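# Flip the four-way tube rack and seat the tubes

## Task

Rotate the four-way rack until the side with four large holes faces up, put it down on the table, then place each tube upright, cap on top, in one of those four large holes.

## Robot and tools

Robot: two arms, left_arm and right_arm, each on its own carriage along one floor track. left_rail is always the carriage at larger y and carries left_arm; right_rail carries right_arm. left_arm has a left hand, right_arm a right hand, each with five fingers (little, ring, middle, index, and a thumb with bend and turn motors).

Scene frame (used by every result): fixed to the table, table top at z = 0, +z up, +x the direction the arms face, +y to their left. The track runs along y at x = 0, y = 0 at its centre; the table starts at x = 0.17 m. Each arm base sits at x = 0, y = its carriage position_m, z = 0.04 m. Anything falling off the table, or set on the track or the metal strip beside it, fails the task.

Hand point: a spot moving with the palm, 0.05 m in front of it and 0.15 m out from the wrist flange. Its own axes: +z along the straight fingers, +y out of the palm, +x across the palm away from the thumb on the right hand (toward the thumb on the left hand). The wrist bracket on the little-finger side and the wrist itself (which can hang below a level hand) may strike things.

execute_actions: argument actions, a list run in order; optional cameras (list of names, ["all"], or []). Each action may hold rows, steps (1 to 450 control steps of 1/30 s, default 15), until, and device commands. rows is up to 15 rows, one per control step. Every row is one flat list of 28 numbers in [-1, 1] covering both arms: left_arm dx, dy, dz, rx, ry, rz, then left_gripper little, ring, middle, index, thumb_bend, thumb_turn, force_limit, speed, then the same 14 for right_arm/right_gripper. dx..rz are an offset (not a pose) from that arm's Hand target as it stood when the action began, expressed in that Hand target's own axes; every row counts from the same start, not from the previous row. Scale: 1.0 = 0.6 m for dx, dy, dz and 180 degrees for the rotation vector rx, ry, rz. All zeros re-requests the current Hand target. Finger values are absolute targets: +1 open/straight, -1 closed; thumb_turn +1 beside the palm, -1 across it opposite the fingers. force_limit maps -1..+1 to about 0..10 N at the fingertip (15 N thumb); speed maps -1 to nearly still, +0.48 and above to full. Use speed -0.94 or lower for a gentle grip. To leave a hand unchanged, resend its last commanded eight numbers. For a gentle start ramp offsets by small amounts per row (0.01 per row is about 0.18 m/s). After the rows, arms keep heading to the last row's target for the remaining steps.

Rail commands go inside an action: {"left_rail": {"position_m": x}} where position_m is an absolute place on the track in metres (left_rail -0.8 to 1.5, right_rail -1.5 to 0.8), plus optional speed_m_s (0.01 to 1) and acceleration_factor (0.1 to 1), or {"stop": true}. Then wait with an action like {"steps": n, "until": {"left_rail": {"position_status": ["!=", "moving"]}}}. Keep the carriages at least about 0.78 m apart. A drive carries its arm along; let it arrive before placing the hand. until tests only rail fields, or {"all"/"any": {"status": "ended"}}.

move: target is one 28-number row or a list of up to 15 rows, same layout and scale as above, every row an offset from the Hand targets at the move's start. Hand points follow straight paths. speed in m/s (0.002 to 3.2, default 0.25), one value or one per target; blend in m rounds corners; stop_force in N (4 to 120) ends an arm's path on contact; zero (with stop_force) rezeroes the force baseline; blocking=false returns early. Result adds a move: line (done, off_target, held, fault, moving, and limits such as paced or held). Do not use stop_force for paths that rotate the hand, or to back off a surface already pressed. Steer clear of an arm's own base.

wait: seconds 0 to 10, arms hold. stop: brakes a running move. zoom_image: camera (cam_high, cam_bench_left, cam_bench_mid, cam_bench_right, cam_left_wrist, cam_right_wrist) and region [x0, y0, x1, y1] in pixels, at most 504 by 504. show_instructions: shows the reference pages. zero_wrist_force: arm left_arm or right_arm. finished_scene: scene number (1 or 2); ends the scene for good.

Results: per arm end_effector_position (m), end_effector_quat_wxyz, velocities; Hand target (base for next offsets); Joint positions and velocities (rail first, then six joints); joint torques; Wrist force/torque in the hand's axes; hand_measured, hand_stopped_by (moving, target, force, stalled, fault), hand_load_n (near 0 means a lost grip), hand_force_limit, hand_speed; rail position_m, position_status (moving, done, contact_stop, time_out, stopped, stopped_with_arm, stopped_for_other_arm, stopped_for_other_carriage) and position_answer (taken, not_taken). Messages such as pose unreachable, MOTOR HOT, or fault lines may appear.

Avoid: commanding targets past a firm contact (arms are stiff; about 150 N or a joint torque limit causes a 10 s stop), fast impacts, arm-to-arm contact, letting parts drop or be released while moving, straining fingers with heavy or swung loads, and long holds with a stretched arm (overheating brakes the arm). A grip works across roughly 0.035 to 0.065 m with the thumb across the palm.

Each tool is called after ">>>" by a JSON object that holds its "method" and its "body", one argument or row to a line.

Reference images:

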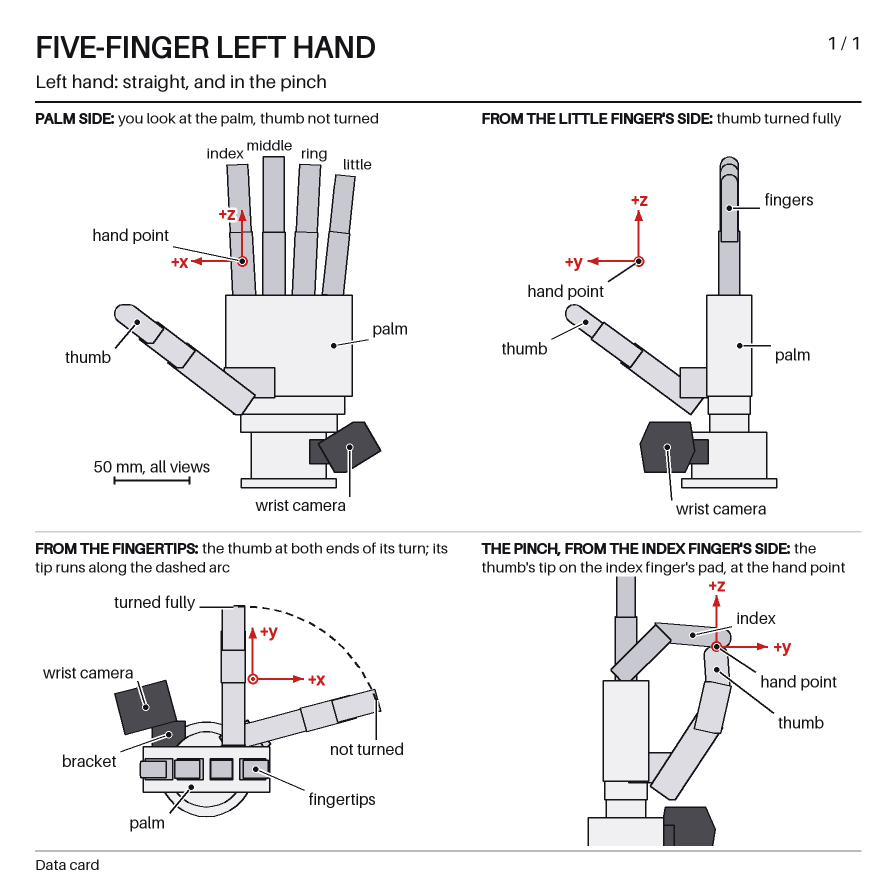

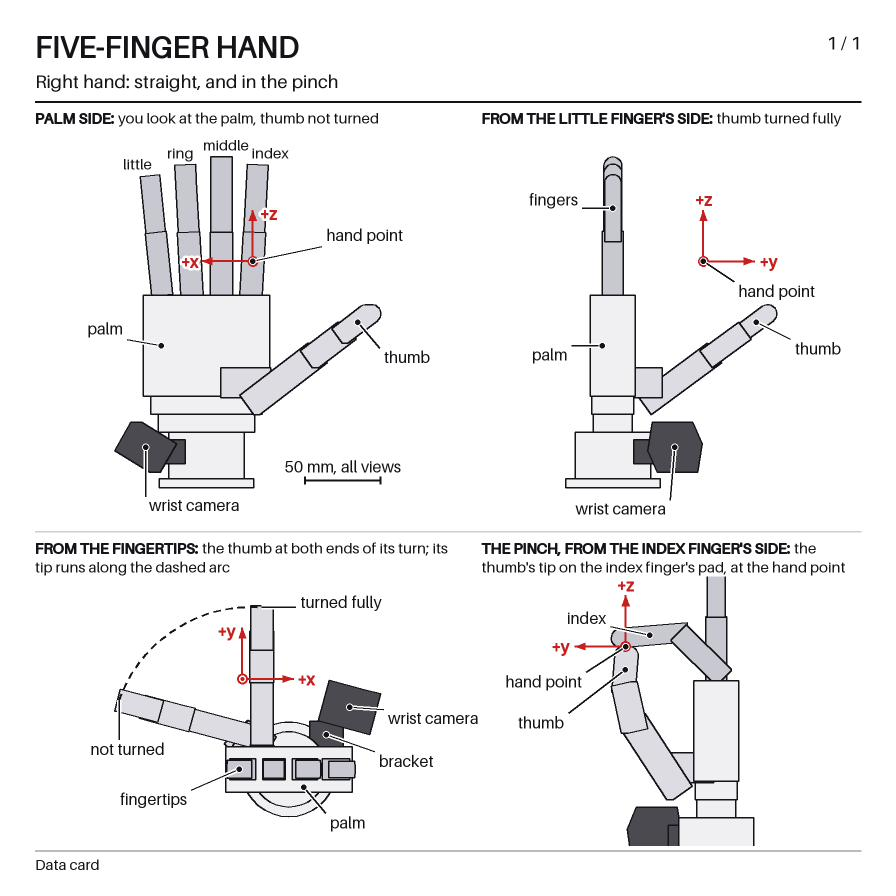

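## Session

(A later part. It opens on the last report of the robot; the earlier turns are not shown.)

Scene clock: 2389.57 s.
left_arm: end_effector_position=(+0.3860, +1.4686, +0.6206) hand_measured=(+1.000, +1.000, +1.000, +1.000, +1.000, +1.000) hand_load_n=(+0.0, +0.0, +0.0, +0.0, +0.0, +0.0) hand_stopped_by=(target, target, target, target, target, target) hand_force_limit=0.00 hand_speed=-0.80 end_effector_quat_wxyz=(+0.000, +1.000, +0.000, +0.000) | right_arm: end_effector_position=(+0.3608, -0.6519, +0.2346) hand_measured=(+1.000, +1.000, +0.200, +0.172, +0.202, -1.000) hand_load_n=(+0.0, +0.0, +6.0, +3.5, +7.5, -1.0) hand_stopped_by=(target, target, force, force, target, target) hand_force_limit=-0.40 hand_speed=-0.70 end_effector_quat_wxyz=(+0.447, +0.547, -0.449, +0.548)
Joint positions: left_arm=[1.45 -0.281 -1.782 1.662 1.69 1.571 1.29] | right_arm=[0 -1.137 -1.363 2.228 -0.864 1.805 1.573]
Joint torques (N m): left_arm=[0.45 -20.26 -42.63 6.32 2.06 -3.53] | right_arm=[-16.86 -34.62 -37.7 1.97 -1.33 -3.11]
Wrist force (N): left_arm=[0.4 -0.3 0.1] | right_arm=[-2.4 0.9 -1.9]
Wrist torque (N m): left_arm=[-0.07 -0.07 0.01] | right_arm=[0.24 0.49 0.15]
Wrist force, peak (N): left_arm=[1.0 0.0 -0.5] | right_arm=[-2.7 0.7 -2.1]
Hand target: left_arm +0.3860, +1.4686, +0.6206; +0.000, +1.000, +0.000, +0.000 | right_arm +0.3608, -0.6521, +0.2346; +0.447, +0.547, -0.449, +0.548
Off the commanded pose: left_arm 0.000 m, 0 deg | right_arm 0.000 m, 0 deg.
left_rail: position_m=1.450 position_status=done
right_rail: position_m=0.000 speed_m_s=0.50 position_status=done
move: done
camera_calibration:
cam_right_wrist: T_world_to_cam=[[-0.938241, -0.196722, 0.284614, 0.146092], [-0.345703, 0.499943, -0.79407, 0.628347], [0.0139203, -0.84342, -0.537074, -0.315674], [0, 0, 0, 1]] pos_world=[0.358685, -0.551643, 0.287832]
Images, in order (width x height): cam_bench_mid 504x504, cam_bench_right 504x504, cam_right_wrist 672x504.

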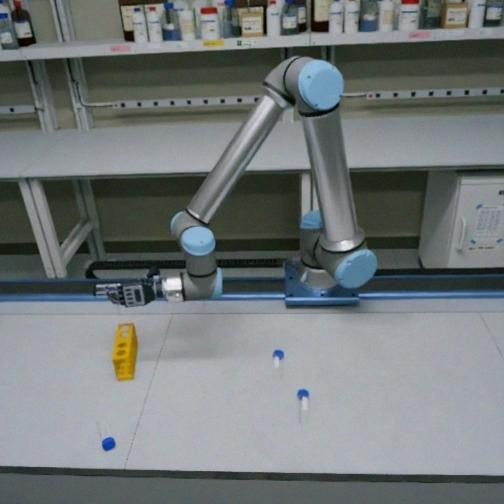

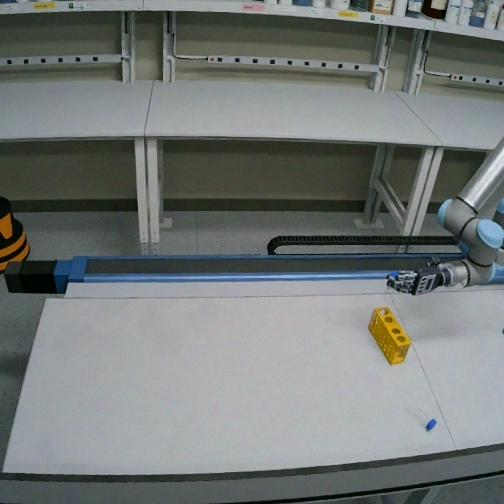

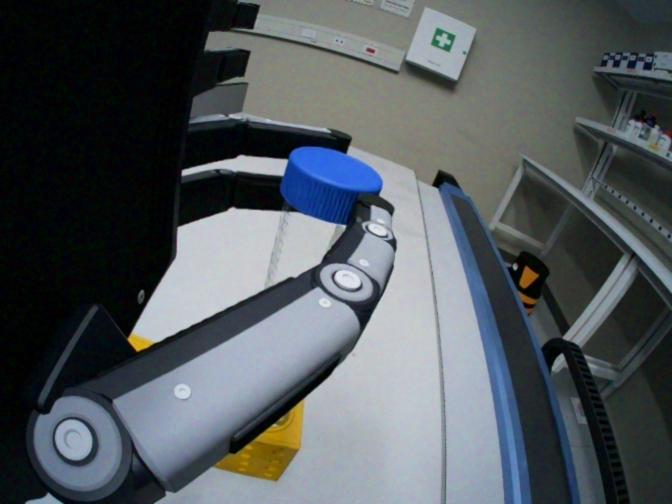

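>>> {"method": "move", "body": {
  "target": [0,0,0,0,0,0,1,1,1,1,1,1,0,-0.8,-0.063,0,0,0,0,0,1,1,-0.1,-0.1,0.2,-1,-0.4,-0.7],
  "speed": 0.05,
  "stop_force": 4,
  "cameras": ["cam_right_wrist", "cam_bench_mid", "cam_bench_right"]
}}

>>> {"method": "zoom_image", "body": {
  "camera": "cam_bench_right",
  "region": [365, 280, 410, 330]
}}

>>> {"method": "zoom_image", "body": {
  "camera": "cam_bench_mid",
  "region": [100, 290, 150, 345]
}}

Scene clock: 2419.23 s.
left_arm: end_effector_position=(+0.3860, +1.4686, +0.6206) hand_measured=(+1.000, +1.000, +1.000, +1.000, +1.000, +1.000) hand_load_n=(+0.0, +0.0, +0.0, +0.0, +0.0, +0.0) hand_stopped_by=(target, target, target, target, target, target) hand_force_limit=0.00 hand_speed=-0.80 end_effector_quat_wxyz=(+0.000, +1.000, +0.000, +0.000) | right_arm: end_effector_position=(+0.3609, -0.6521, +0.1968) hand_measured=(+1.000, +1.000, +0.200, +0.172, +0.202, -1.000) hand_load_n=(+0.0, +0.0, +5.5, +3.5, +7.5, -1.0) hand_stopped_by=(target, target, force, force, target, target) hand_force_limit=-0.40 hand_speed=-0.70 end_effector_quat_wxyz=(+0.447, +0.547, -0.449, +0.548)
Joint positions: left_arm=[1.45 -0.281 -1.782 1.662 1.69 1.571 1.29] | right_arm=[0 -1.137 -1.301 2.247 -0.945 1.805 1.574]
Joint torques (N m): left_arm=[1.53 -21.38 -43.73 6.24 2.13 -3.44] | right_arm=[13.43 -36.23 -16.98 -6.19 2.23 -1]
Wrist force (N): left_arm=[0.7 0.4 -0.1] | right_arm=[-2.3 1.1 -2.1]
Wrist torque (N m): left_arm=[0.05 -0.11 0.01] | right_arm=[0.30 0.48 0.14]
Wrist force, peak (N): left_arm=[0.9 -0.3 0.0] | right_arm=[-2.8 1.1 -2.1]
Hand target: left_arm +0.3860, +1.4686, +0.6206; +0.000, +1.000, +0.000, +0.000 | right_arm +0.3609, -0.6520, +0.1968; +0.447, +0.547, -0.449, +0.548
Off the commanded pose: left_arm 0.000 m, 0 deg | right_arm 0.000 m, 0 deg.
left_rail: position_m=1.450 position_status=done
right_rail: position_m=0.000 speed_m_s=0.50 position_status=done
move: done
camera_calibration:
cam_right_wrist: T_world_to_cam=[[-0.938241, -0.196722, 0.284614, 0.156924], [-0.345703, 0.499943, -0.79407, 0.598416], [0.0139203, -0.84342, -0.537074, -0.336061], [0, 0, 0, 1]] pos_world=[0.358785, -0.551743, 0.250032]
Images, in order (width x height): cam_bench_mid 504x504, cam_bench_right 504x504, cam_right_wrist 672x504.

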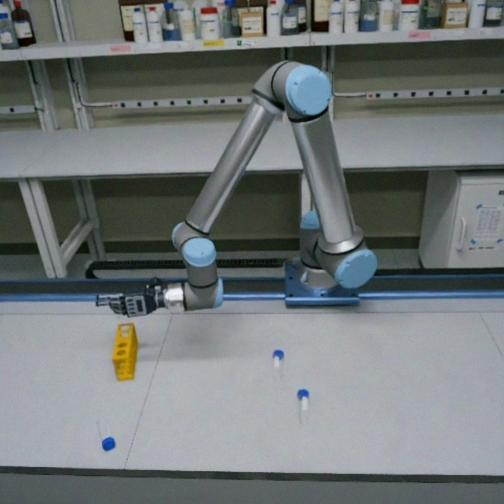

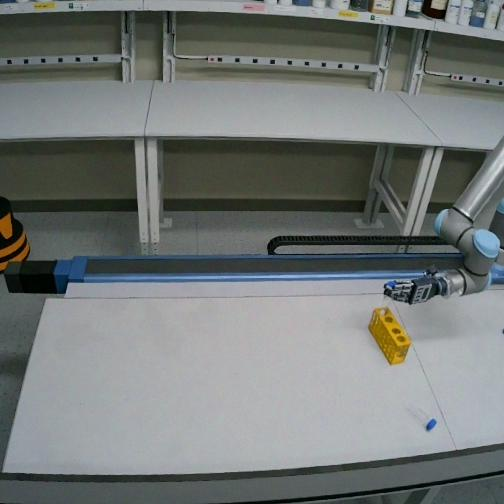

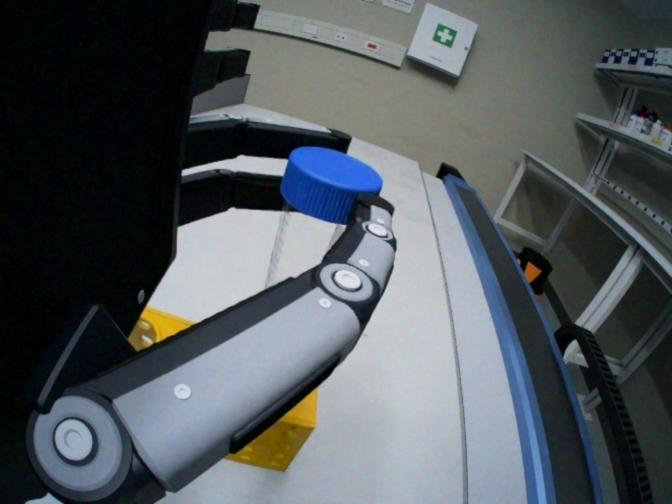

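Scaled by 10.080 from the camera's 504x504 image, which has a finer 720x720 frame.

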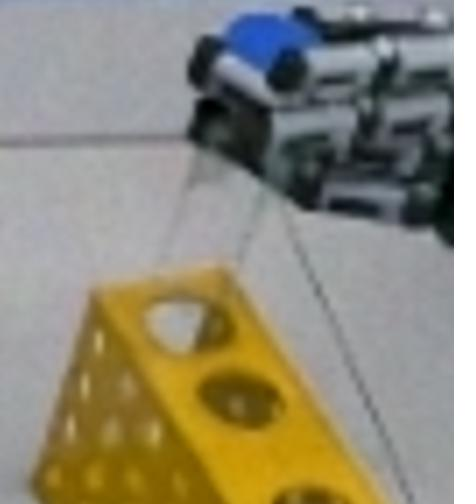

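Scaled by 9.164 from the camera's 504x504 image, which has a finer 720x720 frame.

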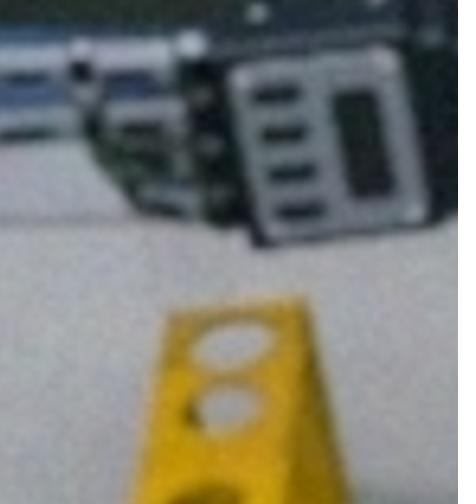

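>>> {"method": "move", "body": {
  "target": [
    [0,0,0,0,0,0,1,1,1,1,1,1,0,-0.8,0,-0.0013,-0.0065,0,0,0,1,1,-0.1,-0.1,0.2,-1,-0.4,-0.7],
    [0,0,0,0,0,0,1,1,1,1,1,1,0,-0.8,-0.05,-0.0013,-0.0065,0,0,0,1,1,-0.1,-0.1,0.2,-1,-0.4,-0.7]
  ],
  "speed": 0.03,
  "stop_force": 4,
  "cameras": ["cam_right_wrist", "cam_bench_mid", "cam_bench_right"]
}}

>>> {"method": "zoom_image", "body": {
  "camera": "cam_bench_right",
  "region": [365, 280, 410, 330]
}}

>>> {"method": "zoom_image", "body": {
  "camera": "cam_bench_mid",
  "region": [100, 290, 150, 345]
}}

Scene clock: 2439.17 s.
left_arm: end_effector_position=(+0.3860, +1.4686, +0.6206) hand_measured=(+1.000, +1.000, +1.000, +1.000, +1.000, +1.000) hand_load_n=(+0.0, +0.0, +0.0, +0.0, +0.0, +0.0) hand_stopped_by=(target, target, target, target, target, target) hand_force_limit=0.00 hand_speed=-0.80 end_effector_quat_wxyz=(+0.000, +1.000, +0.000, +0.000) | right_arm: end_effector_position=(+0.3610, -0.6480, +0.1668) hand_measured=(+1.000, +1.000, +0.200, +0.172, +0.202, -1.000) hand_load_n=(+0.0, +0.0, +6.0, +3.5, +7.5, -1.0) hand_stopped_by=(target, target, force, force, target, target) hand_force_limit=-0.40 hand_speed=-0.70 end_effector_quat_wxyz=(+0.447, +0.547, -0.449, +0.548)
Joint positions: left_arm=[1.45 -0.281 -1.782 1.662 1.69 1.571 1.29] | right_arm=[0 -1.134 -1.252 2.265 -1.012 1.808 1.573]
Joint torques (N m): left_arm=[0.88 -22.19 -42.81 6.35 2.33 -3.44] | right_arm=[13.94 -37.9 -16.61 -6.59 1.95 1.96]
Wrist force (N): left_arm=[0.3 0.0 -0.1] | right_arm=[-2.4 1.0 -2.2]
Wrist torque (N m): left_arm=[-0.01 -0.06 0.00] | right_arm=[0.27 0.53 0.10]
Wrist force, peak (N): left_arm=[0.8 0.4 0.5] | right_arm=[-2.7 1.0 -2.6]
Hand target: left_arm +0.3860, +1.4686, +0.6206; +0.000, +1.000, +0.000, +0.000 | right_arm +0.3610, -0.6480, +0.1668; +0.447, +0.547, -0.449, +0.548
Off the commanded pose: left_arm 0.000 m, 0 deg | right_arm 0.000 m, 0 deg.
left_rail: position_m=1.450 position_status=done
right_rail: position_m=0.000 speed_m_s=0.50 position_status=done
move: done
camera_calibration:
cam_right_wrist: T_world_to_cam=[[-0.938243, -0.196642, 0.284662, 0.166378], [-0.345701, 0.499972, -0.794052, 0.57264], [0.0138203, -0.843422, -0.537075, -0.348765], [0, 0, 0, 1]] pos_world=[0.358885, -0.547744, 0.220032]
Images, in order (width x height): cam_bench_mid 504x504, cam_bench_right 504x504, cam_right_wrist 672x504.

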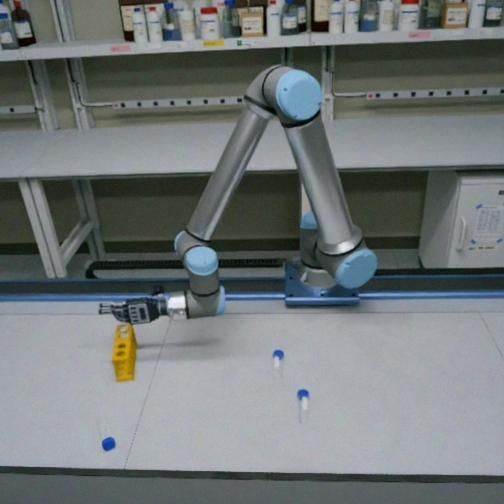

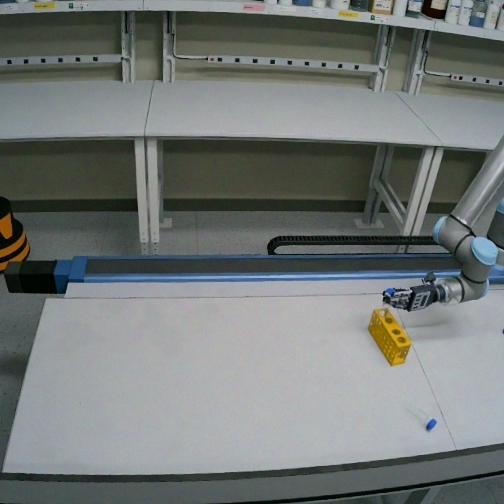

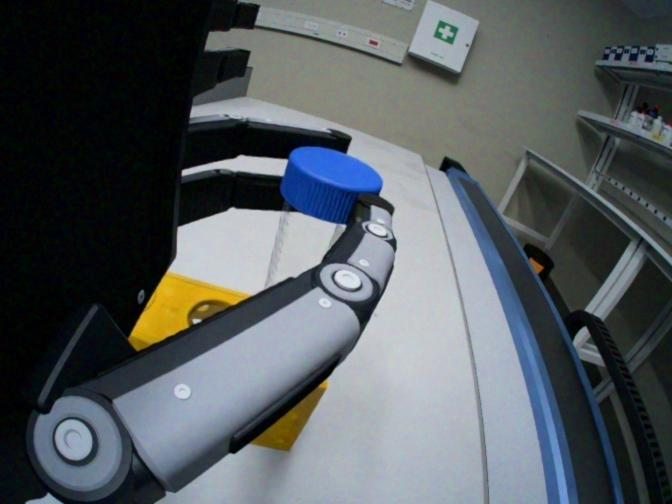

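Scaled by 10.080 from the camera's 504x504 image, which has a finer 720x720 frame.

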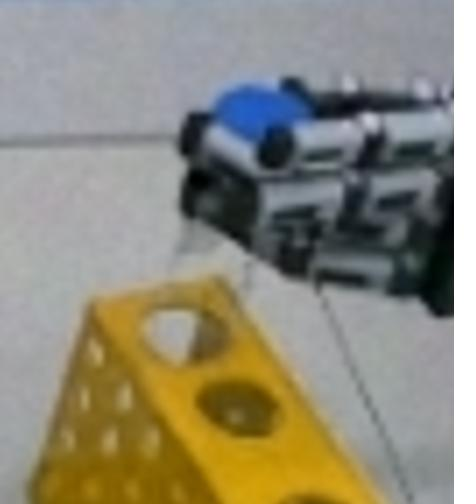

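Scaled by 9.164 from the camera's 504x504 image, which has a finer 720x720 frame.

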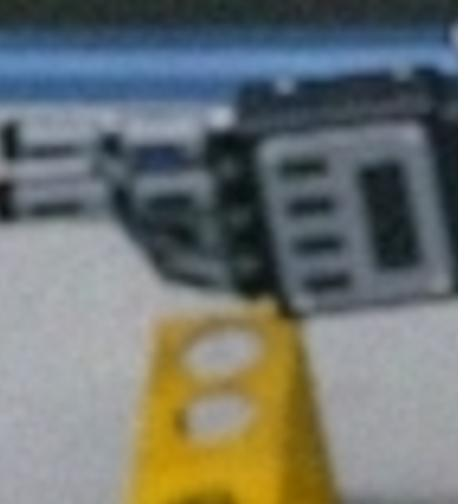

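>>> {"method": "move", "body": {
  "target": [0,0,0,0,0,0,1,1,1,1,1,1,0,-0.8,-0.04,0,0,0,0,0,1,1,-0.1,-0.1,0.2,-1,-0.4,-0.7],
  "speed": 0.03,
  "stop_force": 5,
  "cameras": ["cam_right_wrist", "cam_bench_mid", "cam_bench_right"]
}}

>>> {"method": "zoom_image", "body": {
  "camera": "cam_bench_right",
  "region": [360, 280, 420, 370]
}}

>>> {"method": "zoom_image", "body": {
  "camera": "cam_bench_mid",
  "region": [90, 290, 150, 385]
}}

Scene clock: 2448.10 s.
left_arm: end_effector_position=(+0.3860, +1.4686, +0.6206) hand_measured=(+1.000, +1.000, +1.000, +1.000, +1.000, +1.000) hand_load_n=(+0.0, +0.0, +0.0, +0.0, +0.0, +0.0) hand_stopped_by=(target, target, target, target, target, target) hand_force_limit=0.00 hand_speed=-0.80 end_effector_quat_wxyz=(+0.000, +1.000, +0.000, +0.000) | right_arm: end_effector_position=(+0.3611, -0.6480, +0.1428) hand_measured=(+1.000, +1.000, +0.200, +0.172, +0.202, -1.000) hand_load_n=(+0.0, +0.0, +6.0, +3.5, +7.5, -0.5) hand_stopped_by=(target, target, force, force, target, target) hand_force_limit=-0.40 hand_speed=-0.70 end_effector_quat_wxyz=(+0.447, +0.547, -0.449, +0.548)
Joint positions: left_arm=[1.45 -0.281 -1.782 1.662 1.69 1.571 1.29] | right_arm=[0 -1.134 -1.208 2.273 -1.064 1.809 1.574]
Joint torques (N m): left_arm=[1.04 -20.99 -43.18 6.19 2.13 -3.57] | right_arm=[15.68 -39.85 -13.65 -6.29 2.04 -0.89]
Wrist force (N): left_arm=[0.9 0.2 -0.3] | right_arm=[-2.5 1.2 -1.8]
Wrist torque (N m): left_arm=[0.04 -0.15 0.03] | right_arm=[0.25 0.54 0.11]
Wrist force, peak (N): left_arm=[1.0 -0.3 0.0] | right_arm=[-2.7 1.2 -2.2]
Hand target: left_arm +0.3860, +1.4686, +0.6206; +0.000, +1.000, +0.000, +0.000 | right_arm +0.3611, -0.6480, +0.1428; +0.447, +0.547, -0.449, +0.548
Off the commanded pose: left_arm 0.000 m, 0 deg | right_arm 0.000 m, 0 deg.
left_rail: position_m=1.450 position_status=done
right_rail: position_m=0.000 speed_m_s=0.50 position_status=done
move: done
camera_calibration:
cam_right_wrist: T_world_to_cam=[[-0.938241, -0.196722, 0.284614, 0.173174], [-0.345703, 0.499943, -0.79407, 0.553571], [0.0139203, -0.84342, -0.537074, -0.36169], [0, 0, 0, 1]] pos_world=[0.358885, -0.547743, 0.196032]
Images, in order (width x height): cam_bench_mid 504x504, cam_bench_right 504x504, cam_right_wrist 672x504.

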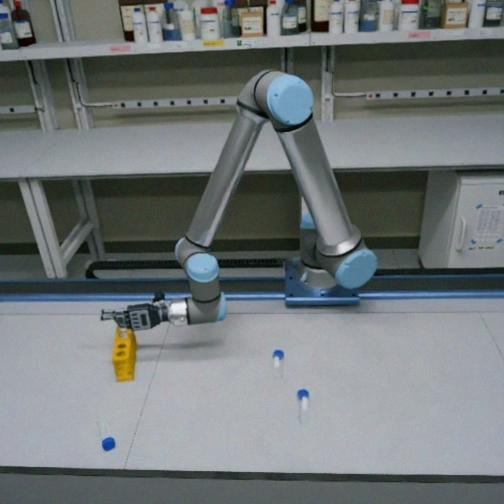

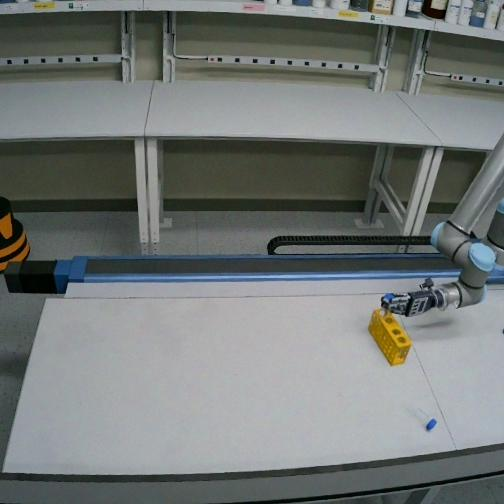

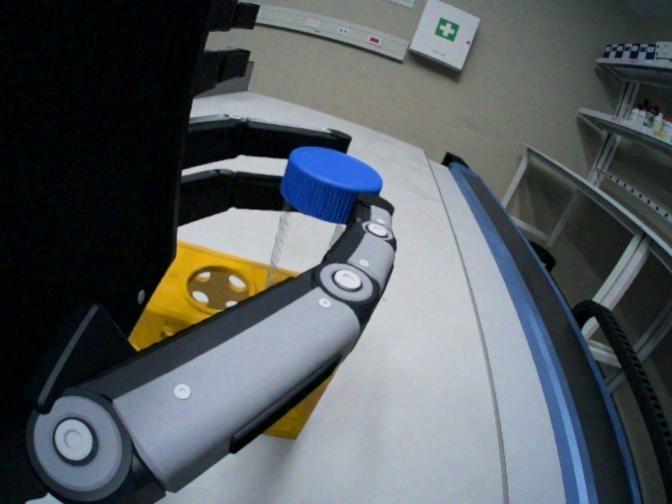

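Scaled by 5.600 from the camera's 504x504 image, which has a finer 720x720 frame.

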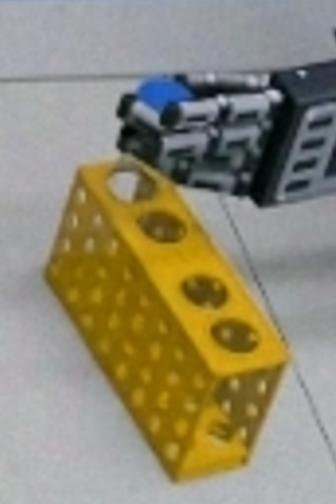

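Scaled by 5.305 from the camera's 504x504 image, which has a finer 720x720 frame.

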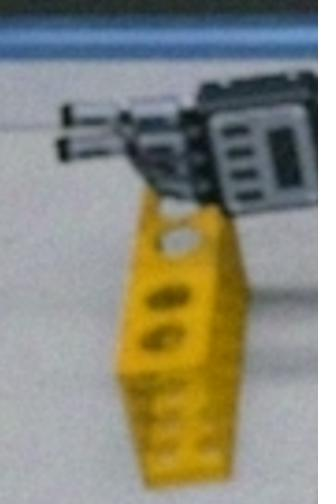

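>>> {"method": "move", "body": {
  "target": [0,0,0,0,0,0,1,1,1,1,1,1,0,-0.8,-0.0413,0,0,0,0,0,1,1,-0.1,-0.1,0.2,-1,-0.4,-0.7],
  "speed": 0.03,
  "stop_force": 5,
  "cameras": ["cam_right_wrist", "cam_bench_mid", "cam_bench_right"]
}}

>>> {"method": "zoom_image", "body": {
  "camera": "cam_bench_right",
  "region": [360, 280, 420, 370]
}}

Scene clock: 2455.13 s.
left_arm: end_effector_position=(+0.3860, +1.4686, +0.6206) hand_measured=(+1.000, +1.000, +1.000, +1.000, +1.000, +1.000) hand_load_n=(+0.0, +0.0, +0.0, +0.0, +0.0, +0.0) hand_stopped_by=(target, target, target, target, target, target) hand_force_limit=0.00 hand_speed=-0.80 end_effector_quat_wxyz=(+0.000, +1.000, +0.000, +0.000) | right_arm: end_effector_position=(+0.3611, -0.6480, +0.1180) hand_measured=(+1.000, +1.000, +0.200, +0.172, +0.202, -1.000) hand_load_n=(+0.0, +0.0, +6.0, +3.5, +7.5, -1.0) hand_stopped_by=(target, target, force, force, target, target) hand_force_limit=-0.40 hand_speed=-0.70 end_effector_quat_wxyz=(+0.447, +0.547, -0.449, +0.548)
Joint positions: left_arm=[1.45 -0.281 -1.782 1.662 1.69 1.571 1.29] | right_arm=[0 -1.134 -1.161 2.278 -1.117 1.809 1.573]
Joint torques (N m): left_arm=[-0.17 -21.3 -43.51 6.31 2.03 -3.63] | right_arm=[13.8 -40.61 -12.46 -6.51 2.03 0.74]
Wrist force (N): left_arm=[0.5 0.3 0.0] | right_arm=[-2.5 1.3 -1.8]
Wrist torque (N m): left_arm=[0.03 -0.08 -0.01] | right_arm=[0.28 0.53 0.13]
Wrist force, peak (N): left_arm=[0.9 0.1 0.2] | right_arm=[-2.8 1.3 -2.0]
Hand target: left_arm +0.3860, +1.4686, +0.6206; +0.000, +1.000, +0.000, +0.000 | right_arm +0.3611, -0.6480, +0.1180; +0.447, +0.547, -0.449, +0.548
Off the commanded pose: left_arm 0.000 m, 0 deg | right_arm 0.000 m, 0 deg.
left_rail: position_m=1.450 position_status=done
right_rail: position_m=0.000 speed_m_s=0.50 position_status=done
move: done
camera_calibration:
cam_right_wrist: T_world_to_cam=[[-0.938243, -0.196642, 0.284662, 0.180363], [-0.345701, 0.499972, -0.794052, 0.533925], [0.0138203, -0.843422, -0.537075, -0.374976], [0, 0, 0, 1]] pos_world=[0.358985, -0.547744, 0.171232]
Images, in order (width x height): cam_bench_mid 504x504, cam_bench_right 504x504, cam_right_wrist 672x504.

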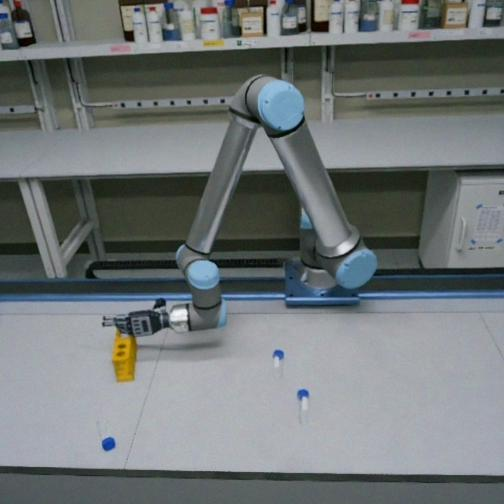

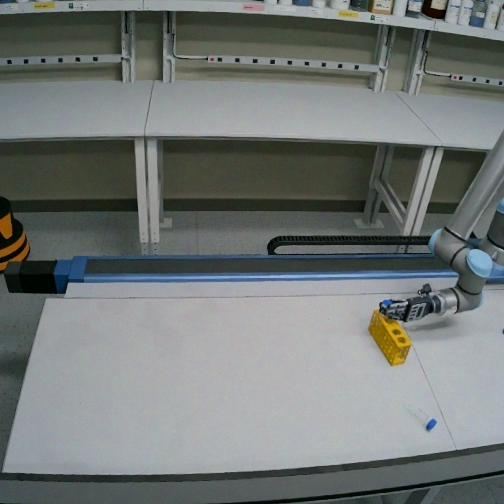

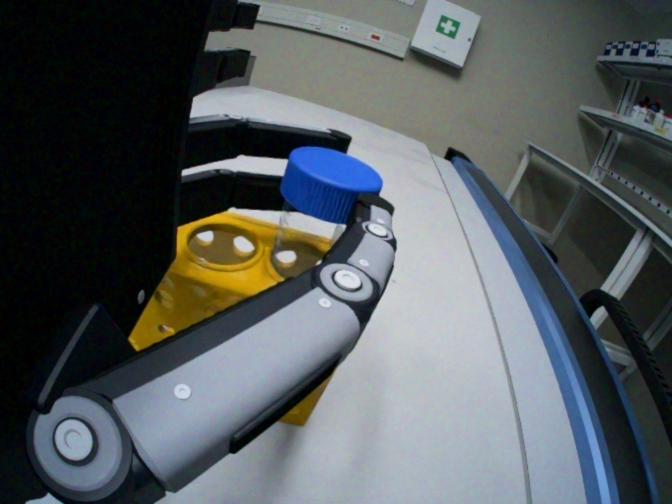

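Scaled by 5.600 from the camera's 504x504 image, which has a finer 720x720 frame.

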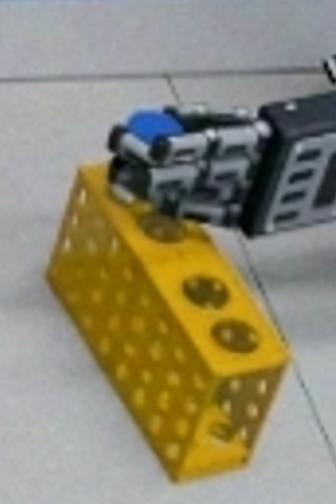

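>>> {"method": "move", "body": {
  "target": [0,0,0,0,0,0,1,1,1,1,1,1,0,-0.8,-0.016,0,0,0,0,0,1,1,-0.1,-0.1,0.2,-1,-0.4,-0.7],
  "speed": 0.02,
  "stop_force": 5
}}

>>> {"method": "execute_actions", "body": {
  "actions": [
    {"rows": [[0,0,0,0,0,0,1,1,1,1,1,1,0,-0.8,0,0,0,0,0,0,1,1,0.4,0.4,0.2,-1,-0.4,-0.85]], "steps": 60}
  ],
  "cameras": ["cam_right_wrist", "cam_bench_mid", "cam_bench_right"]
}}

Scene clock: 2464.77 s.
left_arm: end_effector_position=(+0.3860, +1.4686, +0.6206) hand_measured=(+1.000, +1.000, +1.000, +1.000, +1.000, +1.000) hand_load_n=(+0.0, +0.0, +0.0, +0.0, +0.0, +0.0) hand_stopped_by=(target, target, target, target, target, target) hand_force_limit=0.00 hand_speed=-0.80 end_effector_quat_wxyz=(+0.000, +1.000, +0.000, +0.000) | right_arm: end_effector_position=(+0.3611, -0.6480, +0.1084) hand_measured=(+1.000, +1.000, +0.200, +0.172, +0.202, -1.000) hand_load_n=(+0.0, +0.0, +6.0, +3.5, +7.5, -1.0) hand_stopped_by=(target, target, force, force, target, target) hand_force_limit=-0.40 hand_speed=-0.70 end_effector_quat_wxyz=(+0.447, +0.547, -0.449, +0.548)
Joint positions: left_arm=[1.45 -0.281 -1.782 1.662 1.69 1.571 1.29] | right_arm=[0 -1.134 -1.142 2.28 -1.137 1.809 1.573]
Joint torques (N m): left_arm=[1.91 -20.72 -44.61 6.49 2.38 -3.55] | right_arm=[14.07 -40.48 -10.84 -6.57 2.04 1.85]
Wrist force (N): left_arm=[0.5 0.0 0.2] | right_arm=[-2.4 1.1 -1.7]
Wrist torque (N m): left_arm=[-0.02 -0.07 0.01] | right_arm=[0.25 0.50 0.14]
Wrist force, peak (N): left_arm=[0.7 0.2 -0.5] | right_arm=[-2.5 1.5 -2.0]
Hand target: left_arm +0.3860, +1.4686, +0.6206; +0.000, +1.000, +0.000, +0.000 | right_arm +0.3611, -0.6480, +0.1084; +0.447, +0.547, -0.449, +0.548
Off the commanded pose: left_arm 0.000 m, 0 deg | right_arm 0.000 m, 0 deg.
left_rail: position_m=1.450 position_status=done
right_rail: position_m=0.000 speed_m_s=0.50 position_status=done
move: done

Scene clock: 2466.97 s.
left_arm: end_effector_position=(+0.3860, +1.4686, +0.6206) hand_measured=(+1.000, +1.000, +1.000, +1.000, +1.000, +1.000) hand_load_n=(+0.0, +0.0, +0.0, +0.0, +0.0, +0.0) hand_stopped_by=(target, target, target, target, target, target) hand_force_limit=0.00 hand_speed=-0.80 end_effector_quat_wxyz=(+0.000, +1.000, +0.000, +0.000) | right_arm: end_effector_position=(+0.3611, -0.6480, +0.1084) hand_measured=(+1.000, +1.000, +0.400, +0.400, +0.200, -1.000) hand_load_n=(+0.0, +0.0, +0.0, +0.0, +0.0, +0.0) hand_stopped_by=(target, target, target, target, target, target) hand_force_limit=-0.40 hand_speed=-0.85 end_effector_quat_wxyz=(+0.447, +0.547, -0.449, +0.548)
Joint positions: left_arm=[1.45 -0.281 -1.782 1.662 1.69 1.571 1.29] | right_arm=[0 -1.134 -1.142 2.28 -1.137 1.809 1.573]
Joint torques (N m): left_arm=[3.86 -21.29 -44.46 6.51 2.2 -3.61] | right_arm=[15.62 -42.23 -14.38 -5.68 0.2 1.88]
Wrist force (N): left_arm=[0.3 -0.1 -0.1] | right_arm=[-2.5 1.0 -1.8]
Wrist torque (N m): left_arm=[-0.02 -0.05 0.00] | right_arm=[0.27 0.52 0.14]
Wrist force, peak (N): left_arm=[0.6 0.5 0.5] | right_arm=[-2.6 1.0 -2.0]
Hand target: left_arm +0.3860, +1.4686, +0.6206; +0.000, +1.000, +0.000, +0.000 | right_arm +0.3611, -0.6480, +0.1084; +0.447, +0.547, -0.449, +0.548
Off the commanded pose: left_arm 0.000 m, 0 deg | right_arm 0.000 m, 0 deg.
left_rail: position_m=1.450 position_status=done
right_rail: position_m=0.000 speed_m_s=0.50 position_status=done
camera_calibration:
cam_right_wrist: T_world_to_cam=[[-0.938243, -0.196642, 0.284662, 0.183096], [-0.345701, 0.499972, -0.794052, 0.526302], [0.0138203, -0.843422, -0.537075, -0.380132], [0, 0, 0, 1]] pos_world=[0.358985, -0.547744, 0.161632]
Images, in order (width x height): cam_bench_mid 504x504, cam_bench_right 504x504, cam_right_wrist 672x504.

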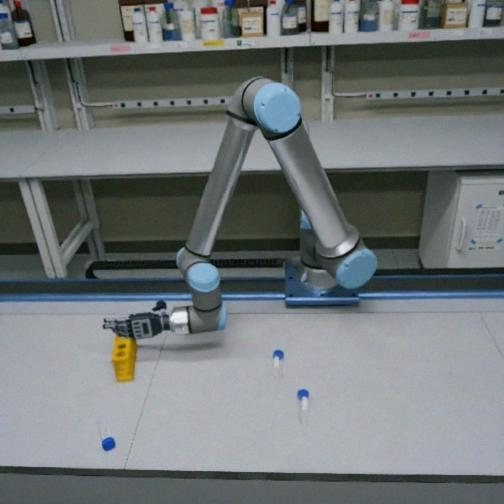

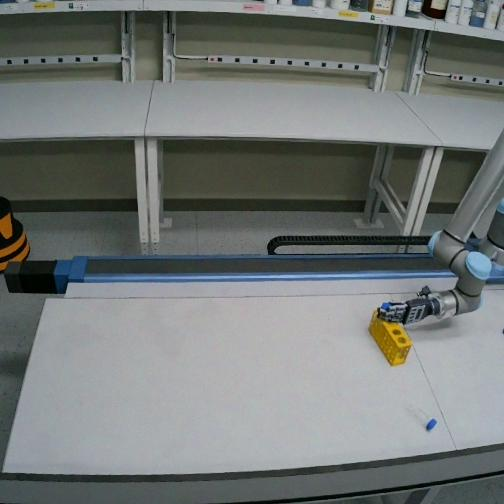

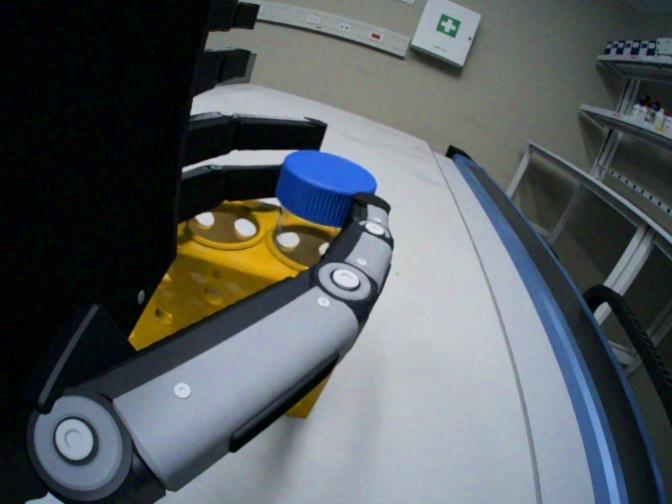

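>>> {"method": "execute_actions", "body": {
  "actions": [
    {"rows": [[0,0,0,0,0,0,1,1,1,1,1,1,0,-0.8,0,0,0,0,0,0,1,1,1,1,0.25,-1,-0.4,-0.3]], "steps": 40}
  ]
}}

>>> {"method": "move", "body": {
  "target": [
    [0,0,0,0,0,0,1,1,1,1,1,1,0,-0.8,0,0,-0.1,0,0,0,1,1,1,1,0.25,-1,-0.4,-0.3],
    [0,0,0,0,0,0,1,1,1,1,1,1,0,-0.8,0.2,0,-0.2,0,0,0,1,1,1,1,0.25,-1,-0.4,-0.3]
  ],
  "speed": [0.08, 0.2],
  "cameras": ["cam_right_wrist", "cam_bench_mid", "cam_bench_right"]
}}

>>> {"method": "zoom_image", "body": {
  "camera": "cam_bench_right",
  "region": [360, 280, 420, 370]
}}

Scene clock: 2479.07 s.
left_arm: end_effector_position=(+0.3860, +1.4686, +0.6206) hand_measured=(+1.000, +1.000, +1.000, +1.000, +1.000, +1.000) hand_load_n=(+0.0, +0.0, +0.0, -0.5, +0.0, +0.0) hand_stopped_by=(target, target, target, target, target, target) hand_force_limit=0.00 hand_speed=-0.80 end_effector_quat_wxyz=(+0.000, +1.000, +0.000, +0.000) | right_arm: end_effector_position=(+0.3611, -0.6480, +0.1084) hand_measured=(+1.000, +1.000, +1.000, +1.000, +0.250, -1.000) hand_load_n=(+0.0, +0.0, +0.0, +0.0, +0.0, +0.5) hand_stopped_by=(target, target, target, target, target, target) hand_force_limit=-0.40 hand_speed=-0.30 end_effector_quat_wxyz=(+0.447, +0.547, -0.449, +0.548)
Joint positions: left_arm=[1.45 -0.281 -1.782 1.662 1.69 1.571 1.29] | right_arm=[0 -1.134 -1.142 2.28 -1.137 1.809 1.573]
Joint torques (N m): left_arm=[3.52 -21.31 -42.51 6.32 2.49 -3.32] | right_arm=[10.31 -43.25 -21.66 -5.34 -1.04 1.54]
Wrist force (N): left_arm=[0.6 0.2 -0.2] | right_arm=[-2.6 0.9 -1.9]
Wrist torque (N m): left_arm=[0.02 -0.11 0.00] | right_arm=[0.25 0.54 0.12]
Wrist force, peak (N): left_arm=[0.7 -0.6 -0.1] | right_arm=[-2.8 0.8 -2.0]
Hand target: left_arm +0.3860, +1.4686, +0.6206; +0.000, +1.000, +0.000, +0.000 | right_arm +0.3611, -0.6480, +0.1084; +0.447, +0.547, -0.449, +0.548
Off the commanded pose: left_arm 0.000 m, 0 deg | right_arm 0.000 m, 0 deg.
left_rail: position_m=1.450 position_status=done
right_rail: position_m=0.000 speed_m_s=0.50 position_status=done

Scene clock: 2481.60 s.
left_arm: end_effector_position=(+0.3860, +1.4686, +0.6206) hand_measured=(+1.000, +1.000, +1.000, +1.000, +1.000, +1.000) hand_load_n=(+0.0, +0.0, +0.0, +0.0, +0.0, +0.0) hand_stopped_by=(target, target, target, target, target, target) hand_force_limit=0.00 hand_speed=-0.80 end_effector_quat_wxyz=(+0.000, +1.000, +0.000, +0.000) | right_arm: end_effector_position=(+0.3371, -0.5305, +0.2284) hand_measured=(+1.000, +1.000, +1.000, +1.000, +0.250, -1.000) hand_load_n=(+0.0, +0.0, +0.0, +0.0, -0.5, +0.0) hand_stopped_by=(target, target, target, target, target, target) hand_force_limit=-0.40 hand_speed=-0.30 end_effector_quat_wxyz=(+0.447, +0.547, -0.449, +0.548)
Joint positions: left_arm=[1.45 -0.281 -1.782 1.662 1.69 1.571 1.29] | right_arm=[0 -1.061 -1.501 2.415 -0.913 1.881 1.573]
Joint torques (N m): left_arm=[-0.22 -23.36 -44.26 6.23 2.39 -3.12] | right_arm=[16.41 -39.55 -35.06 2.02 2.07 3.37]
Wrist force (N): left_arm=[0.4 0.6 0.1] | right_arm=[-2.2 0.8 -1.7]
Wrist torque (N m): left_arm=[0.07 -0.06 -0.02] | right_arm=[0.24 0.45 -0.10]
Wrist force, peak (N): left_arm=[1.0 -0.1 -0.4] | right_arm=[-3.3 0.5 -1.4]
Hand target: left_arm +0.3860, +1.4686, +0.6206; +0.000, +1.000, +0.000, +0.000 | right_arm +0.3371, -0.5305, +0.2285; +0.447, +0.547, -0.449, +0.548
Off the commanded pose: left_arm 0.000 m, 0 deg | right_arm 0.000 m, 0 deg.
left_rail: position_m=1.450 position_status=done
right_rail: position_m=0.000 speed_m_s=0.50 position_status=done
move: done
camera_calibration:
cam_right_wrist: T_world_to_cam=[[-0.938237, -0.19665, 0.284677, 0.14942], [-0.345718, 0.499969, -0.794046, 0.554513], [0.0138199, -0.843421, -0.537075, -0.216248], [0, 0, 0, 1]] pos_world=[0.334885, -0.430244, 0.281631]
Images, in order (width x height): cam_bench_mid 504x504, cam_bench_right 504x504, cam_right_wrist 672x504.

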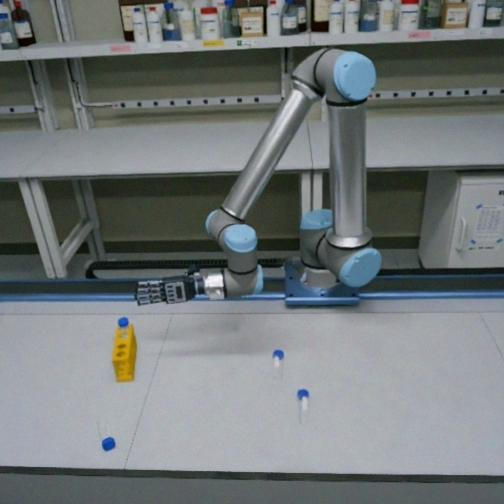

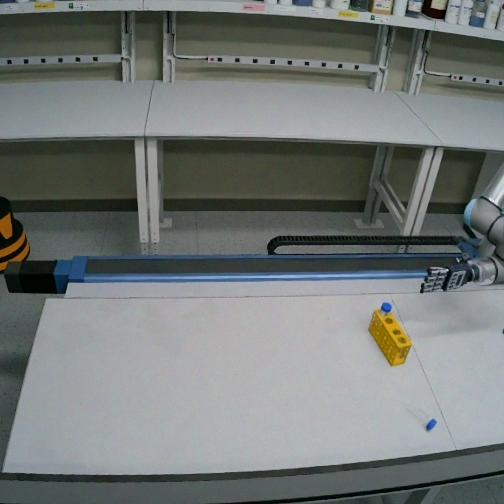

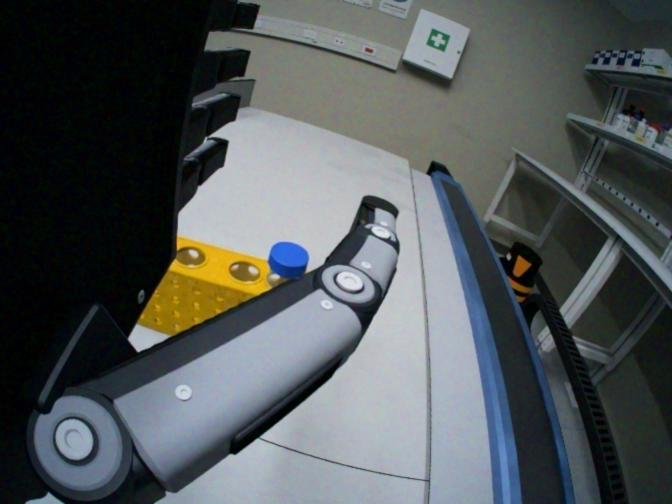

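Scaled by 5.600 from the camera's 504x504 image, which has a finer 720x720 frame.

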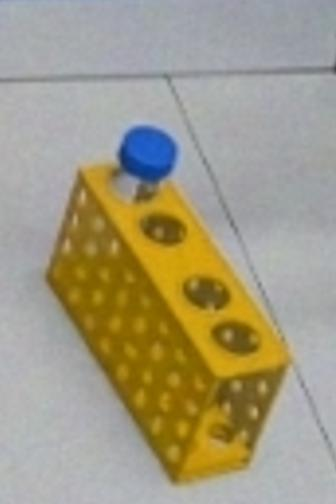

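>>> {"method": "execute_actions", "body": {
  "actions": [
    {"right_rail": {"position_m": 0.45, "acceleration_factor": 1}, "steps": 200, "until": {"right_rail": {"position_status": ["!=", "moving"]}}}
  ]
}}

>>> {"method": "move", "body": {
  "target": [0,0,0,0,0,0,1,1,1,1,1,1,0,-0.8,-0.0142,-0.1393,-0.0745,-0.0938,0.0065,0.5024,1,1,1,1,0.2,-1,-0.4,-0.3],
  "speed": 0.3,
  "cameras": ["cam_right_wrist"]
}}

Scene clock: 2507.33 s.
left_arm: end_effector_position=(+0.3860, +1.4686, +0.6206) hand_measured=(+1.000, +1.000, +1.000, +1.000, +1.000, +1.000) hand_load_n=(+0.0, +0.0, +0.0, +0.0, +0.0, +0.0) hand_stopped_by=(target, target, target, target, target, target) hand_force_limit=0.00 hand_speed=-0.80 end_effector_quat_wxyz=(+0.000, +1.000, +0.000, +0.000) | right_arm: end_effector_position=(+0.3371, -0.0805, +0.2285) hand_measured=(+1.000, +1.000, +1.000, +1.000, +0.250, -1.000) hand_load_n=(+0.0, +0.0, +0.0, +0.0, +0.0, +0.0) hand_stopped_by=(target, target, target, target, target, target) hand_force_limit=-0.40 hand_speed=-0.30 end_effector_quat_wxyz=(+0.447, +0.547, -0.449, +0.548)
Joint positions: left_arm=[1.45 -0.281 -1.782 1.662 1.69 1.571 1.29] | right_arm=[0.45 -1.061 -1.501 2.415 -0.913 1.881 1.574]
Joint torques (N m): left_arm=[0.66 -21.58 -43.94 6.29 2.62 -3.25] | right_arm=[-1.16 -27.53 -26.1 -0.27 1.53 3.37]
Wrist force (N): left_arm=[0.3 -0.1 0.1] | right_arm=[-1.9 0.5 -1.4]
Wrist torque (N m): left_arm=[-0.03 -0.05 0.00] | right_arm=[0.18 0.42 -0.09]
Wrist force, peak (N): left_arm=[1.1 -0.1 0.0] | right_arm=[-2.5 0.5 -2.4]
Hand target: left_arm +0.3860, +1.4686, +0.6206; +0.000, +1.000, +0.000, +0.000 | right_arm +0.3371, -0.0805, +0.2285; +0.447, +0.547, -0.449, +0.548
Off the commanded pose: left_arm 0.000 m, 0 deg | right_arm 0.000 m, 0 deg.
left_rail: position_m=1.450 position_status=done
right_rail: position_m=0.450 speed_m_s=0.50 position_status=done

Scene clock: 2510.77 s.
left_arm: end_effector_position=(+0.3860, +1.4686, +0.6206) hand_measured=(+1.000, +1.000, +1.000, +1.000, +1.000, +1.000) hand_load_n=(+0.0, +0.0, +0.0, +0.0, +0.0, +0.0) hand_stopped_by=(target, target, target, target, target, target) hand_force_limit=0.00 hand_speed=-0.80 end_effector_quat_wxyz=(+0.000, +1.000, +0.000, +0.000) | right_arm: end_effector_position=(+0.4102, -0.0201, +0.2202) hand_measured=(+1.000, +1.000, +1.000, +1.000, +0.200, -1.000) hand_load_n=(+0.0, +0.0, +0.0, +0.0, +0.0, +0.0) hand_stopped_by=(target, target, target, target, target, target) hand_force_limit=-0.40 hand_speed=-0.30 end_effector_quat_wxyz=(+0.000, +0.001, +0.766, -0.642)
Joint positions: left_arm=[1.45 -0.281 -1.782 1.662 1.69 1.571 1.29] | right_arm=[0.45 -0.93 -1.555 2.307 -0.533 2.201 3.274]
Joint torques (N m): left_arm=[3.36 -21.46 -44.22 6.3 2.21 -3.05] | right_arm=[-11.68 -22.23 -39.9 3.14 -1.33 3.43]
Wrist force (N): left_arm=[0.2 -0.1 0.3] | right_arm=[0.2 2.5 -1.5]
Wrist torque (N m): left_arm=[-0.05 -0.02 -0.01] | right_arm=[0.36 0.11 0.11]
Wrist force, peak (N): left_arm=[0.8 0.5 -0.1] | right_arm=[-0.3 3.0 -1.9]
Hand target: left_arm +0.3860, +1.4686, +0.6206; +0.000, +1.000, +0.000, +0.000 | right_arm +0.4102, -0.0201, +0.2202; +0.000, +0.001, +0.766, -0.642
Off the commanded pose: left_arm 0.000 m, 0 deg | right_arm 0.000 m, 0 deg.
left_rail: position_m=1.450 position_status=done
right_rail: position_m=0.450 speed_m_s=0.50 position_status=done
move: done
camera_calibration:
cam_right_wrist: T_world_to_cam=[[-0.284718, 0.161156, -0.944968, 0.330651], [0.794833, 0.590756, -0.138735, -0.292187], [0.535888, -0.790592, -0.296291, -0.0572669], [0, 0, 0, 1]] pos_world=[0.357071, 0.0740504, 0.254951]
Images, in order (width x height): cam_right_wrist 672x504.

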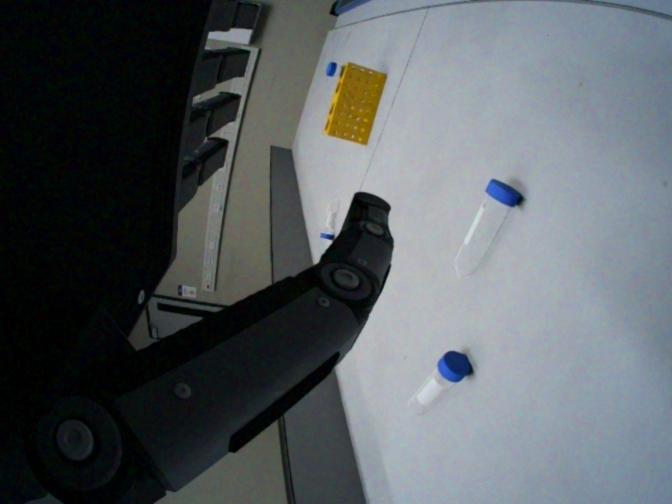

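>>> {"method": "move", "body": {
  "target": [0,0,0,0,0,0,1,1,1,1,1,1,0,-0.8,-0.028,0.194,0.2457,0,-0.0082,-0.0015,1,1,1,1,0.2,-1,-0.4,-0.5],
  "speed": 0.2,
  "cameras": ["cam_right_wrist"]
}}

Scene clock: 2531.90 s.
left_arm: end_effector_position=(+0.3860, +1.4686, +0.6206) hand_measured=(+1.000, +1.000, +1.000, +1.000, +1.000, +1.000) hand_load_n=(+0.0, +0.0, +0.0, +0.0, +0.0, +0.0) hand_stopped_by=(target, target, target, target, target, target) hand_force_limit=0.00 hand_speed=-0.80 end_effector_quat_wxyz=(+0.000, +1.000, +0.000, +0.000) | right_arm: end_effector_position=(+0.4271, -0.1448, +0.0799) hand_measured=(+1.000, +1.000, +1.000, +1.000, +0.200, -1.000) hand_load_n=(+0.0, +0.0, +0.0, +0.0, +0.0, +0.0) hand_stopped_by=(target, target, target, target, target, target) hand_force_limit=-0.40 hand_speed=-0.50 end_effector_quat_wxyz=(+0.009, -0.009, +0.766, -0.642)
Joint positions: left_arm=[1.45 -0.281 -1.782 1.662 1.69 1.571 1.29] | right_arm=[0.45 -1.064 -1.207 2.236 -0.832 2.045 3.235]
Joint torques (N m): left_arm=[0.25 -19.85 -43.39 6.22 2.4 -3.43] | right_arm=[-13.65 -38.79 -31.04 -5.48 -1.33 -3.47]
Wrist force (N): left_arm=[0.2 0.1 -0.3] | right_arm=[0.2 2.8 -1.9]
Wrist torque (N m): left_arm=[0.02 -0.04 -0.01] | right_arm=[0.40 0.16 0.34]
Wrist force, peak (N): left_arm=[1.1 0.1 0.1] | right_arm=[0.1 3.1 -1.8]
Hand target: left_arm +0.3860, +1.4686, +0.6206; +0.000, +1.000, +0.000, +0.000 | right_arm +0.4272, -0.1449, +0.0798; +0.009, -0.009, +0.766, -0.642
Off the commanded pose: left_arm 0.000 m, 0 deg | right_arm 0.000 m, 0 deg.
left_rail: position_m=1.450 position_status=done
right_rail: position_m=0.450 speed_m_s=0.50 position_status=done
move: done
camera_calibration:
cam_right_wrist: T_world_to_cam=[[-0.288739, 0.153754, -0.944981, 0.223617], [0.779163, 0.611304, -0.13861, -0.2418], [0.556358, -0.776317, -0.296307, -0.213113], [0, 0, 0, 1]] pos_world=[0.371535, -0.0520119, 0.114651]
Images, in order (width x height): cam_right_wrist 672x504.

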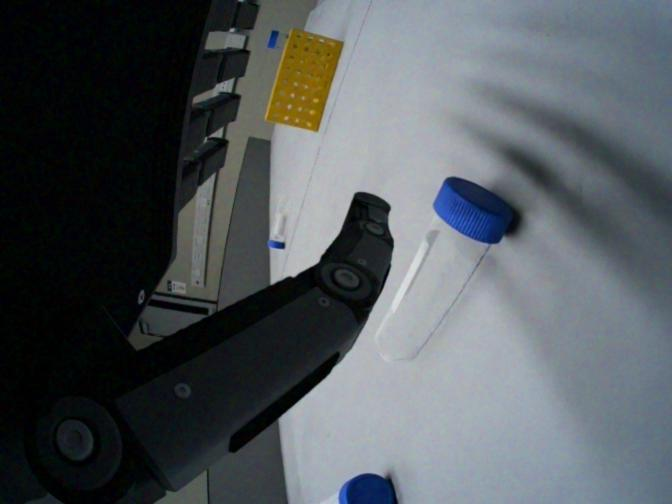

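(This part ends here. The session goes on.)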